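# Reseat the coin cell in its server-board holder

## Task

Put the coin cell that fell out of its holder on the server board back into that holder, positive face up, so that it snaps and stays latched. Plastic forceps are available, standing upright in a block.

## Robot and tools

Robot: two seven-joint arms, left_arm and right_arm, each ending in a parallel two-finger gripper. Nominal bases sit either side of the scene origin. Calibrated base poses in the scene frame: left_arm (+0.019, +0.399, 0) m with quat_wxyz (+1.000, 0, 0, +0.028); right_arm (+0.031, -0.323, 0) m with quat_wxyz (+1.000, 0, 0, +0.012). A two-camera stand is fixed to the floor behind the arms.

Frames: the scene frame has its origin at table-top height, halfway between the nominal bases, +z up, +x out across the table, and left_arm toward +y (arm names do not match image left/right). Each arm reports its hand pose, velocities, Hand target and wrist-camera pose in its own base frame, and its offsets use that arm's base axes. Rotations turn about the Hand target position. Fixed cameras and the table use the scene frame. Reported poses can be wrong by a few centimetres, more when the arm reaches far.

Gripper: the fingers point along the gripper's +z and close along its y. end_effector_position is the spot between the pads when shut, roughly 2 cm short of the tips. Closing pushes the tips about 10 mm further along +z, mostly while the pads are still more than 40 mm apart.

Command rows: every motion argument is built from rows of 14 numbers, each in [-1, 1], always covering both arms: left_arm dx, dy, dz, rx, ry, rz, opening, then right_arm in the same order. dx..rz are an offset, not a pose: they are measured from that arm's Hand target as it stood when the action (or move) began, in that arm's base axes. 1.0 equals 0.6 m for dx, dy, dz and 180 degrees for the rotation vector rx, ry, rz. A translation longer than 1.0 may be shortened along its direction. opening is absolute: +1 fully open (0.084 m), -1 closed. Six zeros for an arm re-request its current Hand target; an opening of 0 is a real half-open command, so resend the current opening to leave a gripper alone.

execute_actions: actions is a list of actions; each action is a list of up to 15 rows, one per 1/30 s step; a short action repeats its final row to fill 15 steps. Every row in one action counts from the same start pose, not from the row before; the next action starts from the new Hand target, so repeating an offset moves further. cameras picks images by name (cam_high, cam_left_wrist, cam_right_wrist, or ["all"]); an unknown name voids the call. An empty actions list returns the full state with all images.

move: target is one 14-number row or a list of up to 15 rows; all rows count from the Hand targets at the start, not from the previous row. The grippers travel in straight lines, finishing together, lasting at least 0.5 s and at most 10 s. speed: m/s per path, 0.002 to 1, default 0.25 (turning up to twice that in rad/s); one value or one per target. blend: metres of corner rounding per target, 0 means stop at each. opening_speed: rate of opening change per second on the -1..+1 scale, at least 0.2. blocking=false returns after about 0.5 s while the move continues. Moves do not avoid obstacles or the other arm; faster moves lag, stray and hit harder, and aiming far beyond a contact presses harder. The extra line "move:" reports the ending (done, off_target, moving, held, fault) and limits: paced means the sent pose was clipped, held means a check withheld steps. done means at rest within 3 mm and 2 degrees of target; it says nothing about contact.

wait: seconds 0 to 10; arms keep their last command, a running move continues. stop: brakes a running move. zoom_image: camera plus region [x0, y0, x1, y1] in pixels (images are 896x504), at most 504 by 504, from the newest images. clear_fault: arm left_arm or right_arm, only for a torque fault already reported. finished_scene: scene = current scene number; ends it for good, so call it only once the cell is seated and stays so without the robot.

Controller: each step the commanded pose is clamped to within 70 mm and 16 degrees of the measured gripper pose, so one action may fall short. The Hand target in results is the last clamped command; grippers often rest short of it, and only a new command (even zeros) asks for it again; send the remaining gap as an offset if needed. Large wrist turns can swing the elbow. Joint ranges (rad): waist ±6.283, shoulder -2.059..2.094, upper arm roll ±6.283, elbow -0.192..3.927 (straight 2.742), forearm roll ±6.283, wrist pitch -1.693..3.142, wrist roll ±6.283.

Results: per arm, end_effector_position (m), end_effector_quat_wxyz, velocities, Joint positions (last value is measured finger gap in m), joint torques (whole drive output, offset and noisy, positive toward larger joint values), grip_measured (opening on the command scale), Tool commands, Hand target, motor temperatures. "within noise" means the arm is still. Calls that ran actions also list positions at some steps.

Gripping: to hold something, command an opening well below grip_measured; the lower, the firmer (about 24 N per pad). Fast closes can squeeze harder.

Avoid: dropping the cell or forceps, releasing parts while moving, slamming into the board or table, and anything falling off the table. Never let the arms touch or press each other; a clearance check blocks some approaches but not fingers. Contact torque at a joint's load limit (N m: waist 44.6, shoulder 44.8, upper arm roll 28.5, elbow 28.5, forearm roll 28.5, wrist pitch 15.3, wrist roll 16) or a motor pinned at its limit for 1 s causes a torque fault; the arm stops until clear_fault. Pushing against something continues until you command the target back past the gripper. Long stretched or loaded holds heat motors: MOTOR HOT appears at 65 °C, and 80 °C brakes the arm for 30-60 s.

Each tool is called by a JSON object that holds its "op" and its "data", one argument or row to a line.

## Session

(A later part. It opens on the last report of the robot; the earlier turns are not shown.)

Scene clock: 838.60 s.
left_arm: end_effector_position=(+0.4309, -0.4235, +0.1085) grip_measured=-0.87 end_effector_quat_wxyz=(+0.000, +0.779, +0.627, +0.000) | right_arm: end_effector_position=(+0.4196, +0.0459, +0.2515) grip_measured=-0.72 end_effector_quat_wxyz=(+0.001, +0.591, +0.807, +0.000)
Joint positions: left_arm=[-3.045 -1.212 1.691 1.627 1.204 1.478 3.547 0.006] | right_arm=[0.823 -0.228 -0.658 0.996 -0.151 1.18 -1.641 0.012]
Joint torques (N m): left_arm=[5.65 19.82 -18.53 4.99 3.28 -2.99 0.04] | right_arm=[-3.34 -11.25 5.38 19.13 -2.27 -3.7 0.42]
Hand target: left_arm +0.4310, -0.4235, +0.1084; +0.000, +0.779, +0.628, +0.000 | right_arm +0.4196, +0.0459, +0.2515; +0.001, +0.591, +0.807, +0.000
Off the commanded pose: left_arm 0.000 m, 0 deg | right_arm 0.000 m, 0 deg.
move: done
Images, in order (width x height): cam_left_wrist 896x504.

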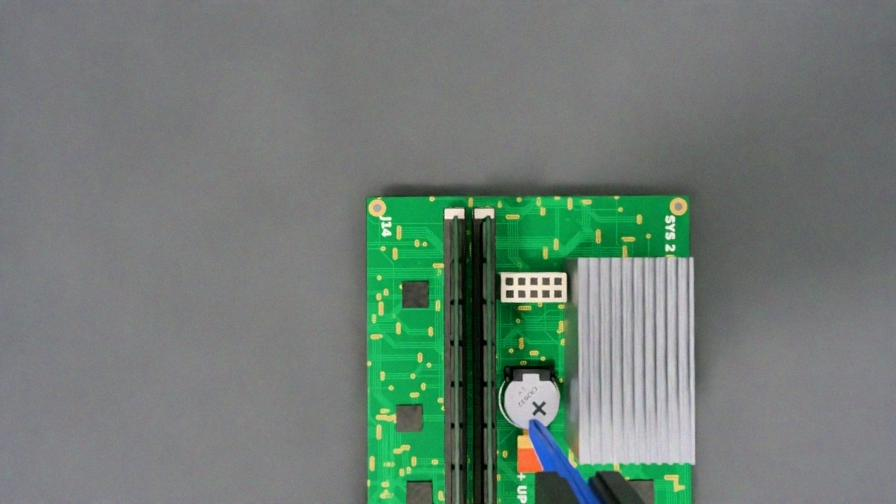

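{"op": "move", "data": {
  "target": [0, 0, -0.0020, 0, 0, 0, -1.0, 0, 0, 0, 0, 0, 0, -0.7],
  "speed": 0.02,
  "cameras": ["cam_left_wrist"]
}}

{"op": "zoom_image", "data": {
  "camera": "cam_left_wrist",
  "region": [480, 370, 590, 480]
}}

Scene clock: 841.87 s.
left_arm: end_effector_position=(+0.4310, -0.4235, +0.1072) grip_measured=-0.87 end_effector_quat_wxyz=(+0.000, +0.779, +0.628, +0.000) | right_arm: end_effector_position=(+0.4196, +0.0459, +0.2515) grip_measured=-0.72 end_effector_quat_wxyz=(+0.001, +0.591, +0.807, +0.000)
Joint positions: left_arm=[-3.045 -1.214 1.692 1.625 1.205 1.476 3.546 0.006] | right_arm=[0.823 -0.228 -0.658 0.996 -0.151 1.18 -1.641 0.012]
Joint torques (N m): left_arm=[5.85 19.8 -17.36 5.04 3.09 -2.88 -2.88] | right_arm=[-3.33 -11.04 5.33 19.32 -2.23 -3.61 0.4]
Hand target: left_arm +0.4310, -0.4235, +0.1072; +0.000, +0.779, +0.628, +0.000 | right_arm +0.4196, +0.0459, +0.2515; +0.001, +0.591, +0.807, +0.000
Off the commanded pose: left_arm 0.000 m, 0 deg | right_arm 0.000 m, 0 deg.
move: done
Images, in order (width x height): cam_left_wrist 896x504.

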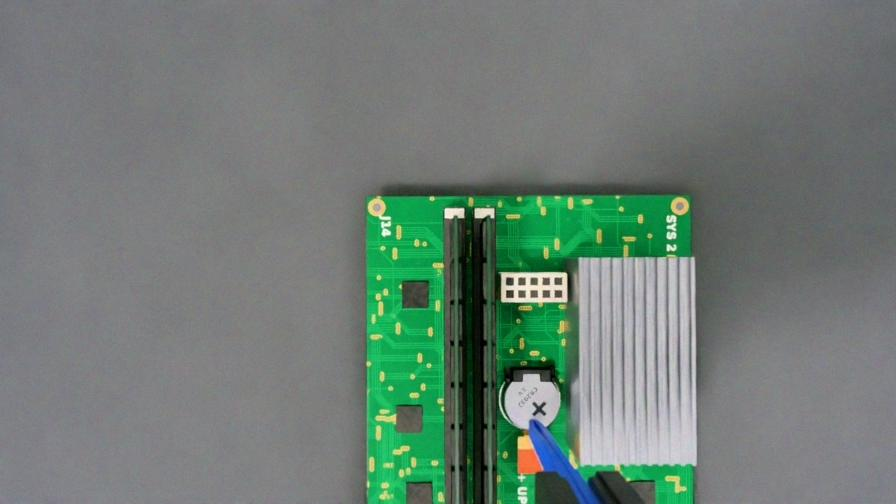

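Scaled by 4.582 from the camera's 896x504 image, which has a finer 1280x720 frame.

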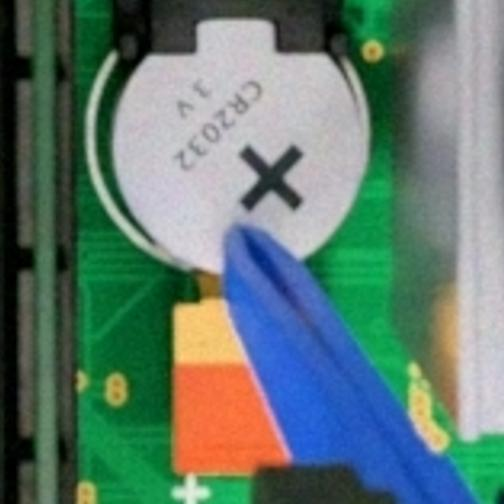

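{"op": "move", "data": {
  "target": [0, 0, -0.0020, 0, 0, 0, -1.0, 0, 0, 0, 0, 0, 0, -0.7],
  "speed": 0.02,
  "cameras": ["cam_left_wrist"]
}}

{"op": "zoom_image", "data": {
  "camera": "cam_left_wrist",
  "region": [480, 370, 590, 480]
}}

Scene clock: 845.00 s.
left_arm: end_effector_position=(+0.4310, -0.4235, +0.1060) grip_measured=-0.87 end_effector_quat_wxyz=(+0.000, +0.779, +0.628, +0.000) | right_arm: end_effector_position=(+0.4196, +0.0459, +0.2515) grip_measured=-0.72 end_effector_quat_wxyz=(+0.001, +0.591, +0.807, +0.000)
Joint positions: left_arm=[-3.045 -1.215 1.694 1.624 1.207 1.474 3.546 0.006] | right_arm=[0.823 -0.228 -0.658 0.996 -0.151 1.18 -1.641 0.012]
Joint torques (N m): left_arm=[5.27 19.57 -17.47 4.6 2.89 -3.08 -2.84] | right_arm=[-3.37 -11 5.28 19.31 -2.2 -3.76 0.41]
Hand target: left_arm +0.4310, -0.4235, +0.1060; +0.000, +0.779, +0.628, +0.000 | right_arm +0.4196, +0.0459, +0.2515; +0.001, +0.591, +0.807, +0.000
Off the commanded pose: left_arm 0.000 m, 0 deg | right_arm 0.000 m, 0 deg.
move: done
Images, in order (width x height): cam_left_wrist 896x504.

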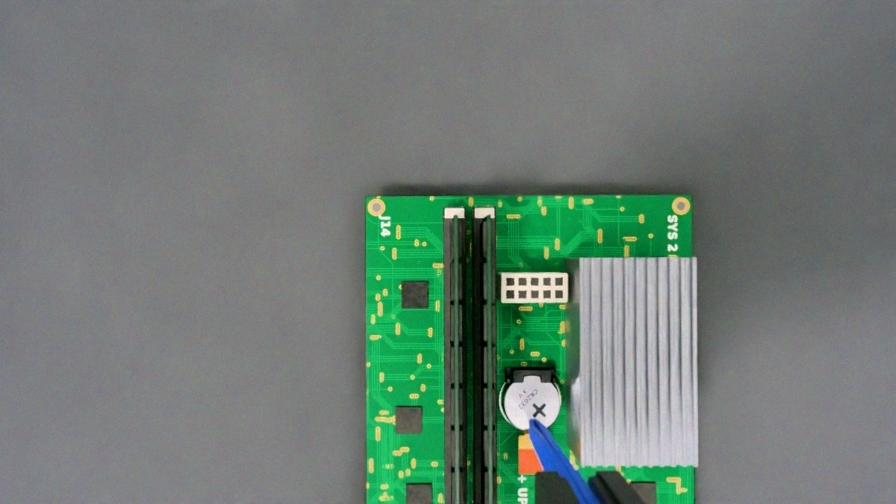

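Scaled by 4.582 from the camera's 896x504 image, which has a finer 1280x720 frame.

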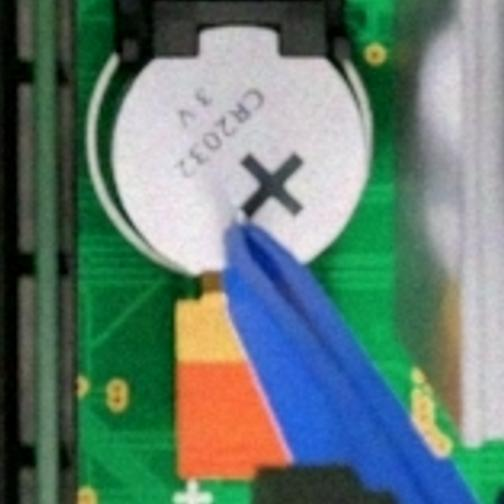

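{"op": "move", "data": {
  "target": [0, 0, -0.0020, 0, 0, 0, -1.0, 0, 0, 0, 0, 0, 0, -0.7],
  "speed": 0.02,
  "cameras": ["cam_left_wrist"]
}}

{"op": "zoom_image", "data": {
  "camera": "cam_left_wrist",
  "region": [480, 370, 590, 480]
}}

Scene clock: 850.50 s.
left_arm: end_effector_position=(+0.4310, -0.4236, +0.1050) grip_measured=-0.87 end_effector_quat_wxyz=(+0.000, +0.779, +0.628, +0.000) | right_arm: end_effector_position=(+0.4196, +0.0459, +0.2515) grip_measured=-0.72 end_effector_quat_wxyz=(+0.001, +0.591, +0.807, +0.000)
Joint positions: left_arm=[-3.045 -1.216 1.695 1.623 1.208 1.472 3.545 0.006] | right_arm=[0.823 -0.228 -0.658 0.996 -0.151 1.18 -1.641 0.012]
Joint torques (N m): left_arm=[4.91 9.42 -3.05 -1.41 2.47 -1.31 -2.88] | right_arm=[-3.03 -10.79 5.15 19.26 -2.11 -3.7 0.38]
Hand target: left_arm +0.4310, -0.4235, +0.1048; +0.000, +0.779, +0.628, +0.000 | right_arm +0.4196, +0.0459, +0.2515; +0.001, +0.591, +0.807, +0.000
Off the commanded pose: left_arm 0.000 m, 0 deg | right_arm 0.000 m, 0 deg.
move: done
Images, in order (width x height): cam_left_wrist 896x504.

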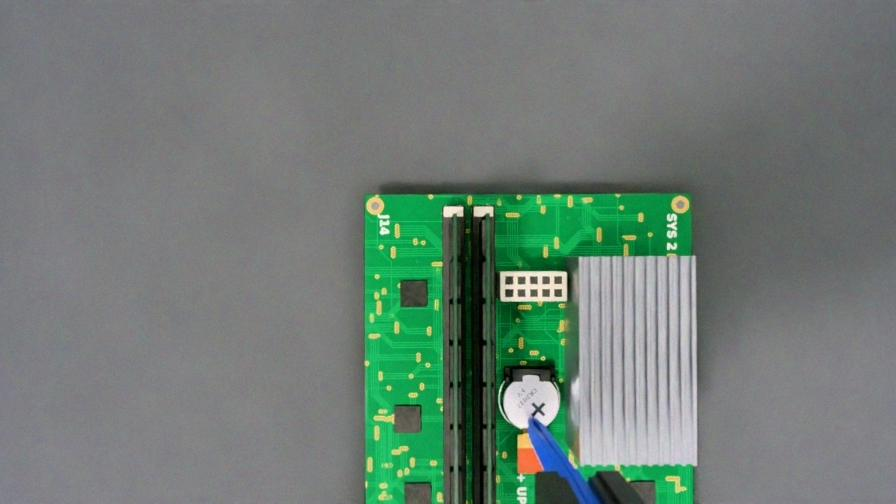

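Scaled by 4.582 from the camera's 896x504 image, which has a finer 1280x720 frame.

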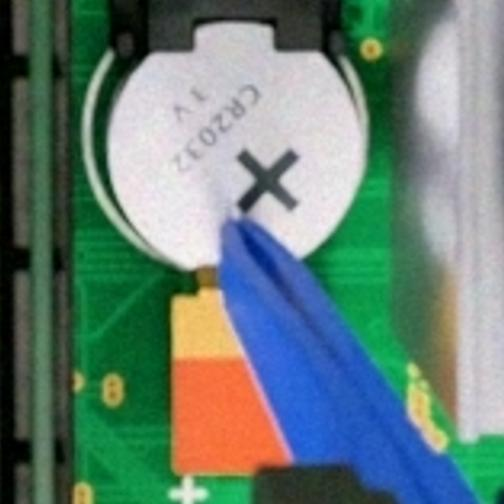

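{"op": "move", "data": {
  "target": [0, 0, 0.0333, 0, 0, 0, -1.0, 0, 0, 0, 0, 0, 0, -0.7],
  "speed": 0.08,
  "cameras": ["cam_left_wrist"]
}}

{"op": "zoom_image", "data": {
  "camera": "cam_left_wrist",
  "region": [480, 350, 590, 460]
}}

Scene clock: 858.50 s.
left_arm: end_effector_position=(+0.4309, -0.4235, +0.1246) grip_measured=-0.87 end_effector_quat_wxyz=(+0.000, +0.779, +0.628, +0.000) | right_arm: end_effector_position=(+0.4196, +0.0459, +0.2515) grip_measured=-0.72 end_effector_quat_wxyz=(+0.001, +0.591, +0.807, +0.000)
Joint positions: left_arm=[-3.047 -1.193 1.672 1.642 1.185 1.503 3.554 0.006] | right_arm=[0.823 -0.228 -0.658 0.996 -0.151 1.18 -1.641 0.012]
Joint torques (N m): left_arm=[-3.99 29.81 -25.76 10.77 -2.58 -0.09 2.94] | right_arm=[-3.09 -10.99 5.25 19.28 -2.28 -3.68 0.34]
Motor temperatures (°C): left_arm=[34 35 45 37 30 36 35] | right_arm=[29 34 33 45 32 37 37]
Hand target: left_arm +0.4310, -0.4235, +0.1247; +0.000, +0.779, +0.628, +0.000 | right_arm +0.4196, +0.0459, +0.2515; +0.001, +0.591, +0.807, +0.000
Off the commanded pose: left_arm 0.000 m, 0 deg | right_arm 0.000 m, 0 deg.
move: done
Images, in order (width x height): cam_left_wrist 896x504.

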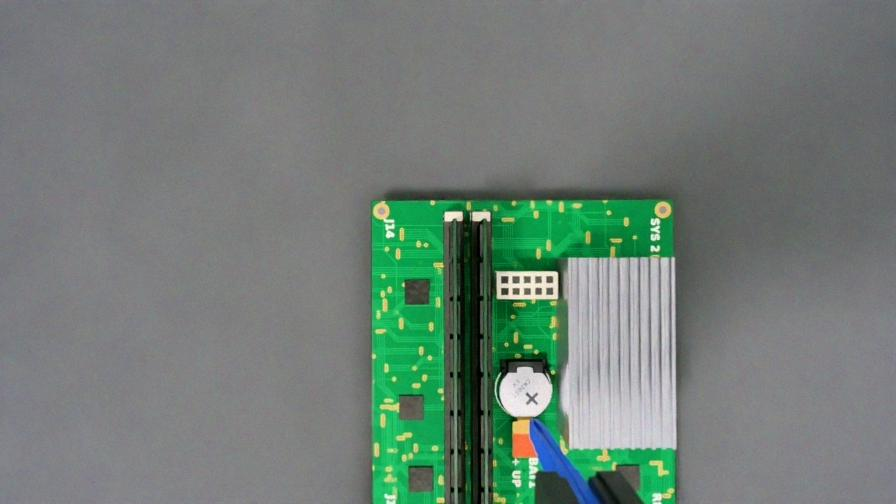

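Scaled by 4.582 from the camera's 896x504 image, which has a finer 1280x720 frame.

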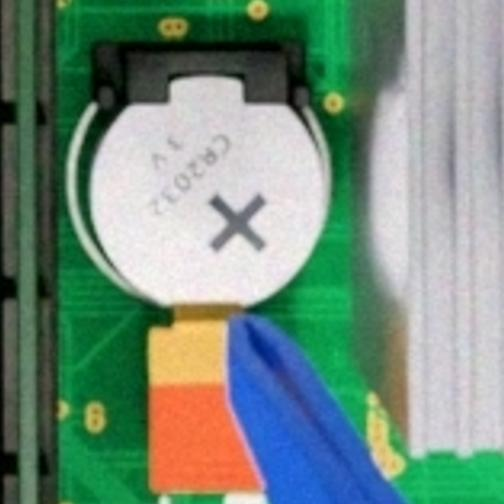

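{"op": "zoom_image", "data": {
  "camera": "cam_left_wrist",
  "region": [490, 355, 560, 435]
}}

Scaled by 6.300 from the camera's 896x504 image, which has a finer 1280x720 frame.

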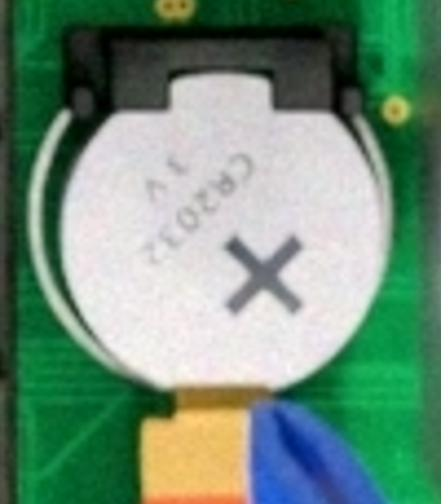

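{"op": "move", "data": {
  "target": [
    [0, 0, 0.06, 0, 0, 0, -0.92, 0, 0, 0, 0, 0, 0, -0.7],
    [0.01208, 0.4184, 0.1422, 0, 0, 0.4475, -0.92, 0, 0, 0, 0, 0, 0, -0.7]
  ],
  "speed": [0.15, 0.35],
  "blend": [0.02, 0],
  "cameras": ["cam_left_wrist"]
}}

{"op": "zoom_image", "data": {
  "camera": "cam_left_wrist",
  "region": [420, 320, 640, 504]
}}

Scene clock: 881.37 s.
left_arm: end_effector_position=(+0.4382, -0.1725, +0.2100) grip_measured=-0.87 end_effector_quat_wxyz=(+0.000, +0.188, +0.982, +0.000) | right_arm: end_effector_position=(+0.4196, +0.0459, +0.2515) grip_measured=-0.72 end_effector_quat_wxyz=(+0.001, +0.591, +0.807, +0.000)
Joint positions: left_arm=[-2.179 -0.965 1.37 1.16 0.941 1.493 2.464 0.006] | right_arm=[0.823 -0.228 -0.658 0.996 -0.151 1.18 -1.641 0.012]
Joint torques (N m): left_arm=[5.47 18.42 -23.18 10.28 -2.47 -3.11 -2.84] | right_arm=[-3.08 -10.73 5.35 19.37 -2.32 -3.64 0.35]
Motor temperatures (°C): left_arm=[34 36 52 38 30 36 36] | right_arm=[29 34 33 45 32 37 37]
Hand target: left_arm +0.4382, -0.1725, +0.2101; +0.000, +0.188, +0.982, +0.000 | right_arm +0.4196, +0.0459, +0.2515; +0.001, +0.591, +0.807, +0.000
Off the commanded pose: left_arm 0.000 m, 0 deg | right_arm 0.000 m, 0 deg.
move: done; blend cut to 0.018 m at target 1
Images, in order (width x height): cam_left_wrist 896x504.

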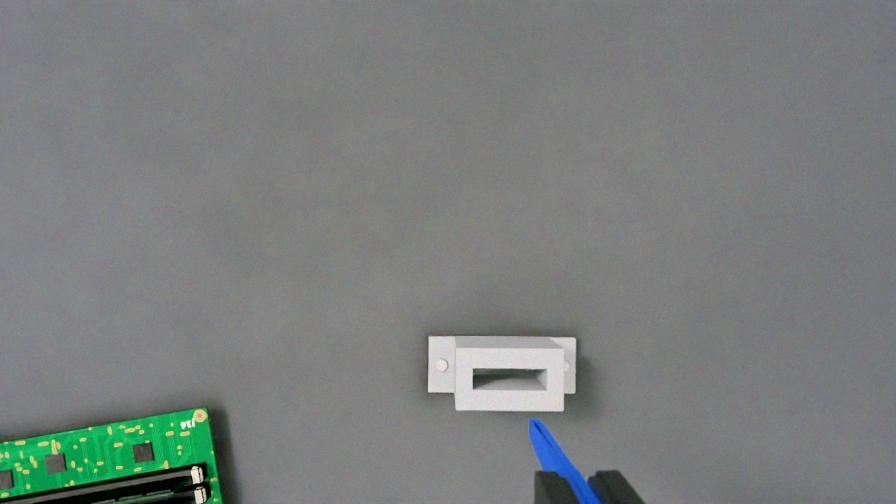

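Scaled by 2.291 from the camera's 896x504 image, which has a finer 1280x720 frame.

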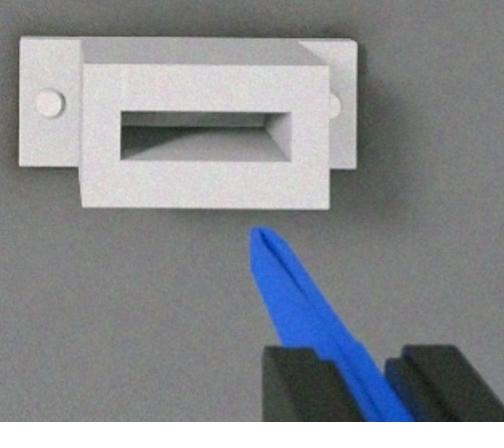

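{"op": "move", "data": {
  "target": [
    [0.00177, -0.00142, -0.12, 0, 0, 0, -0.92, 0, 0, 0, 0, 0, 0, -0.7],
    [0.00177, -0.00142, -0.1867, 0, 0, 0, -0.92, 0, 0, 0, 0, 0, 0, -0.7]
  ],
  "speed": [0.2, 0.04],
  "blend": [0.005, 0],
  "cameras": ["cam_left_wrist"]
}}

{"op": "zoom_image", "data": {
  "camera": "cam_left_wrist",
  "region": [420, 360, 660, 504]
}}

Scene clock: 889.70 s.
left_arm: end_effector_position=(+0.4392, -0.1734, +0.0981) grip_measured=-0.87 end_effector_quat_wxyz=(+0.000, +0.188, +0.982, +0.000) | right_arm: end_effector_position=(+0.4196, +0.0459, +0.2515) grip_measured=-0.72 end_effector_quat_wxyz=(+0.001, +0.591, +0.807, +0.000)
Joint positions: left_arm=[-2.225 -1.056 1.594 1.032 1.129 1.297 2.395 0.006] | right_arm=[0.823 -0.228 -0.658 0.996 -0.151 1.18 -1.641 0.012]
Joint torques (N m): left_arm=[-4.66 10.4 -17.17 8.51 3.27 -3.68 -2.77] | right_arm=[-3.17 -10.67 5.4 19.12 -2.16 -3.7 0.39]
Hand target: left_arm +0.4393, -0.1734, +0.0980; +0.000, +0.188, +0.982, +0.000 | right_arm +0.4196, +0.0459, +0.2515; +0.001, +0.591, +0.807, +0.000
Off the commanded pose: left_arm 0.000 m, 0 deg | right_arm 0.000 m, 0 deg.
move: done
Images, in order (width x height): cam_left_wrist 896x504.

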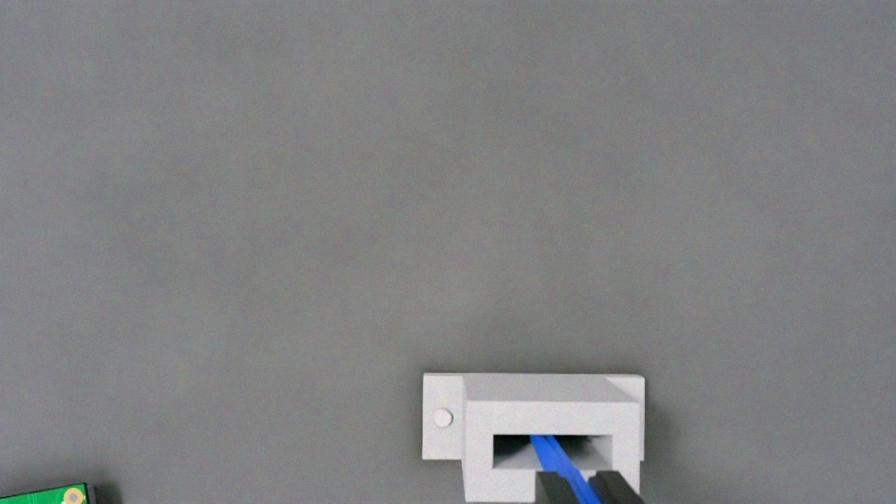

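Scaled by 2.100 from the camera's 896x504 image, which has a finer 1280x720 frame.

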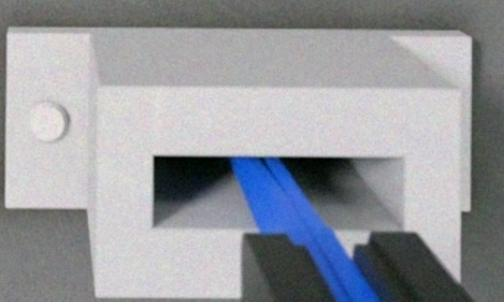

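{"op": "move", "data": {
  "target": [
    [0, 0, -0.0042, 0, 0, 0, -0.92, 0, 0, 0, 0, 0, 0, -0.7],
    [0, 0, -0.0042, 0, 0, 0, 0.1, 0, 0, 0, 0, 0, 0, -0.7]
  ],
  "speed": [0.02, 0.02],
  "opening_speed": 0.8,
  "cameras": ["cam_left_wrist"]
}}

Scene clock: 895.30 s.
left_arm: end_effector_position=(+0.4392, -0.1734, +0.0955) grip_measured=+0.09 end_effector_quat_wxyz=(+0.000, +0.188, +0.982, +0.000) | right_arm: end_effector_position=(+0.4196, +0.0459, +0.2515) grip_measured=-0.72 end_effector_quat_wxyz=(+0.001, +0.591, +0.807, +0.000)
Joint positions: left_arm=[-2.227 -1.059 1.6 1.03 1.134 1.292 2.393 0.048] | right_arm=[0.823 -0.228 -0.658 0.996 -0.151 1.18 -1.641 0.012]
Joint torques (N m): left_arm=[1.04 19.65 -24.65 10.28 -1.89 -0.13 -1.72] | right_arm=[-3 -10.83 5.35 19.38 -2.14 -3.61 0.43]
Hand target: left_arm +0.4393, -0.1734, +0.0955; +0.000, +0.188, +0.982, +0.000 | right_arm +0.4196, +0.0459, +0.2515; +0.001, +0.591, +0.807, +0.000
Off the commanded pose: left_arm 0.000 m, 0 deg | right_arm 0.000 m, 0 deg.
move: done
Images, in order (width x height): cam_left_wrist 896x504.

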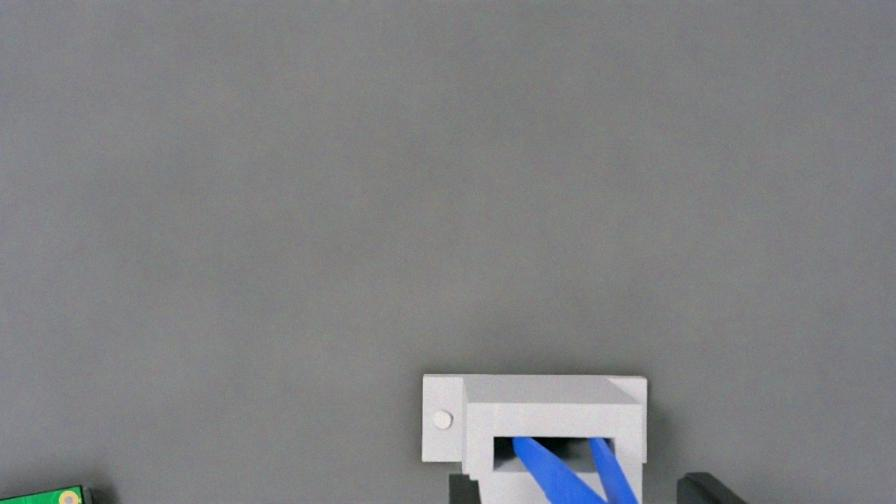

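{"op": "move", "data": {
  "target": [0, 0, 0.2, 0, 0, 0, 0.1, 0, 0, 0, 0, 0, 0, -0.7],
  "speed": 0.2,
  "cameras": ["cam_left_wrist", "cam_high"]
}}

{"op": "zoom_image", "data": {
  "camera": "cam_high",
  "region": [400, 280, 520, 380]
}}

Scene clock: 899.10 s.
left_arm: end_effector_position=(+0.4393, -0.1734, +0.2155) grip_measured=+0.09 end_effector_quat_wxyz=(+0.000, +0.188, +0.982, +0.000) | right_arm: end_effector_position=(+0.4196, +0.0459, +0.2515) grip_measured=-0.72 end_effector_quat_wxyz=(+0.001, +0.591, +0.807, +0.000)
Joint positions: left_arm=[-2.184 -0.957 1.366 1.174 0.931 1.501 2.469 0.048] | right_arm=[0.823 -0.228 -0.658 0.996 -0.151 1.18 -1.641 0.012]
Joint torques (N m): left_arm=[5.57 18.19 -23.31 15.14 -2.5 0.11 2.69] | right_arm=[-2.98 -10.96 5.22 19.21 -2.12 -3.73 0.35]
Hand target: left_arm +0.4393, -0.1734, +0.2155; +0.000, +0.188, +0.982, +0.000 | right_arm +0.4196, +0.0459, +0.2515; +0.001, +0.591, +0.807, +0.000
Off the commanded pose: left_arm 0.000 m, 0 deg | right_arm 0.000 m, 0 deg.
move: done
Images, in order (width x height): cam_high 896x504, cam_left_wrist 896x504.

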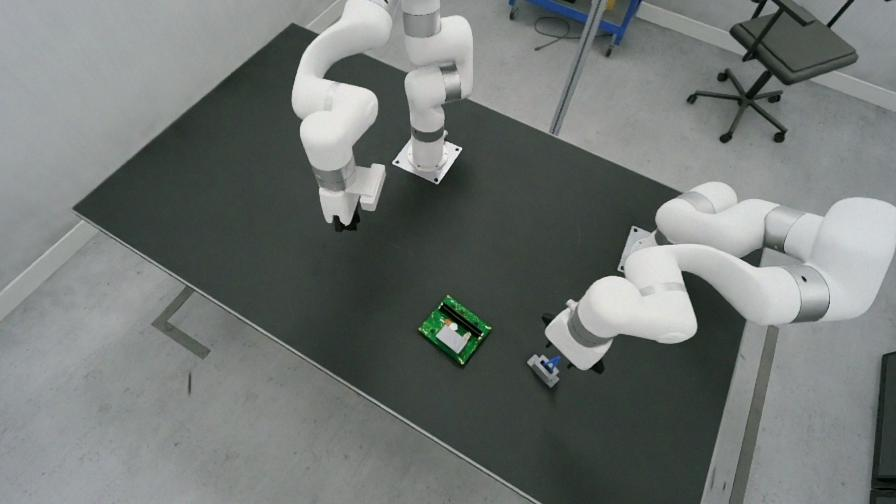

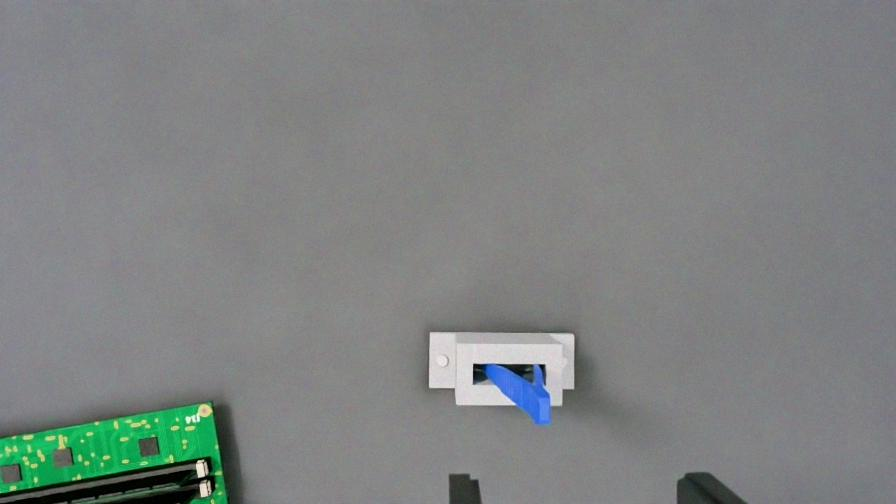

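Scaled by 4.200 from the camera's 896x504 image, which has a finer 1280x720 frame.

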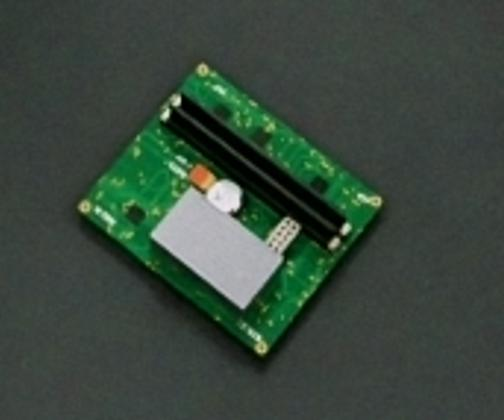

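{"op": "move", "data": {
  "target": [0, 0, 0, 0, 0, 0, 0.1, 0.133, 0.417, -0.169, 0, 0, 0, -0.7],
  "speed": 0.3,
  "cameras": ["cam_right_wrist"]
}}

{"op": "zoom_image", "data": {
  "camera": "cam_right_wrist",
  "region": [400, 220, 500, 340]
}}

Scene clock: 906.03 s.
left_arm: end_effector_position=(+0.4393, -0.1734, +0.2155) grip_measured=+0.09 end_effector_quat_wxyz=(+0.000, +0.188, +0.982, +0.000) | right_arm: end_effector_position=(+0.4994, +0.2961, +0.1501) grip_measured=-0.72 end_effector_quat_wxyz=(+0.001, +0.591, +0.807, +0.000)
Joint positions: left_arm=[-2.184 -0.957 1.366 1.174 0.931 1.501 2.469 0.048] | right_arm=[0.939 0.478 -0.485 1.469 0.248 1.051 -1.5 0.012]
Joint torques (N m): left_arm=[5.15 17.95 -23.08 15.23 -2.53 -0.11 2.79] | right_arm=[-4.14 -14.96 -3.44 22.92 2.49 0.65 1.08]
Hand target: left_arm +0.4393, -0.1734, +0.2155; +0.000, +0.188, +0.982, +0.000 | right_arm +0.4994, +0.2961, +0.1501; +0.001, +0.591, +0.807, +0.000
Off the commanded pose: left_arm 0.000 m, 0 deg | right_arm 0.000 m, 0 deg.
move: done
Images, in order (width x height): cam_right_wrist 896x504.

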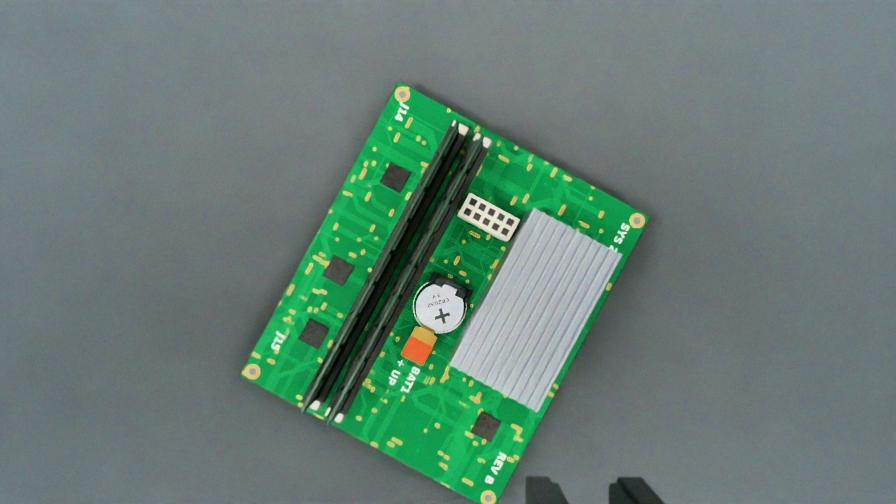

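Scaled by 4.200 from the camera's 896x504 image, which has a finer 1280x720 frame.

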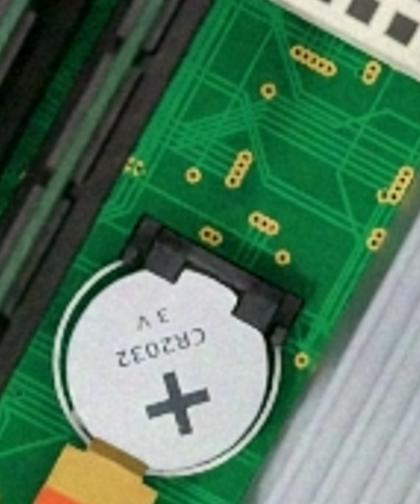

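{"op": "finished_scene", "data": {
  "scene": 2
}}

The scene is finished: the task was done.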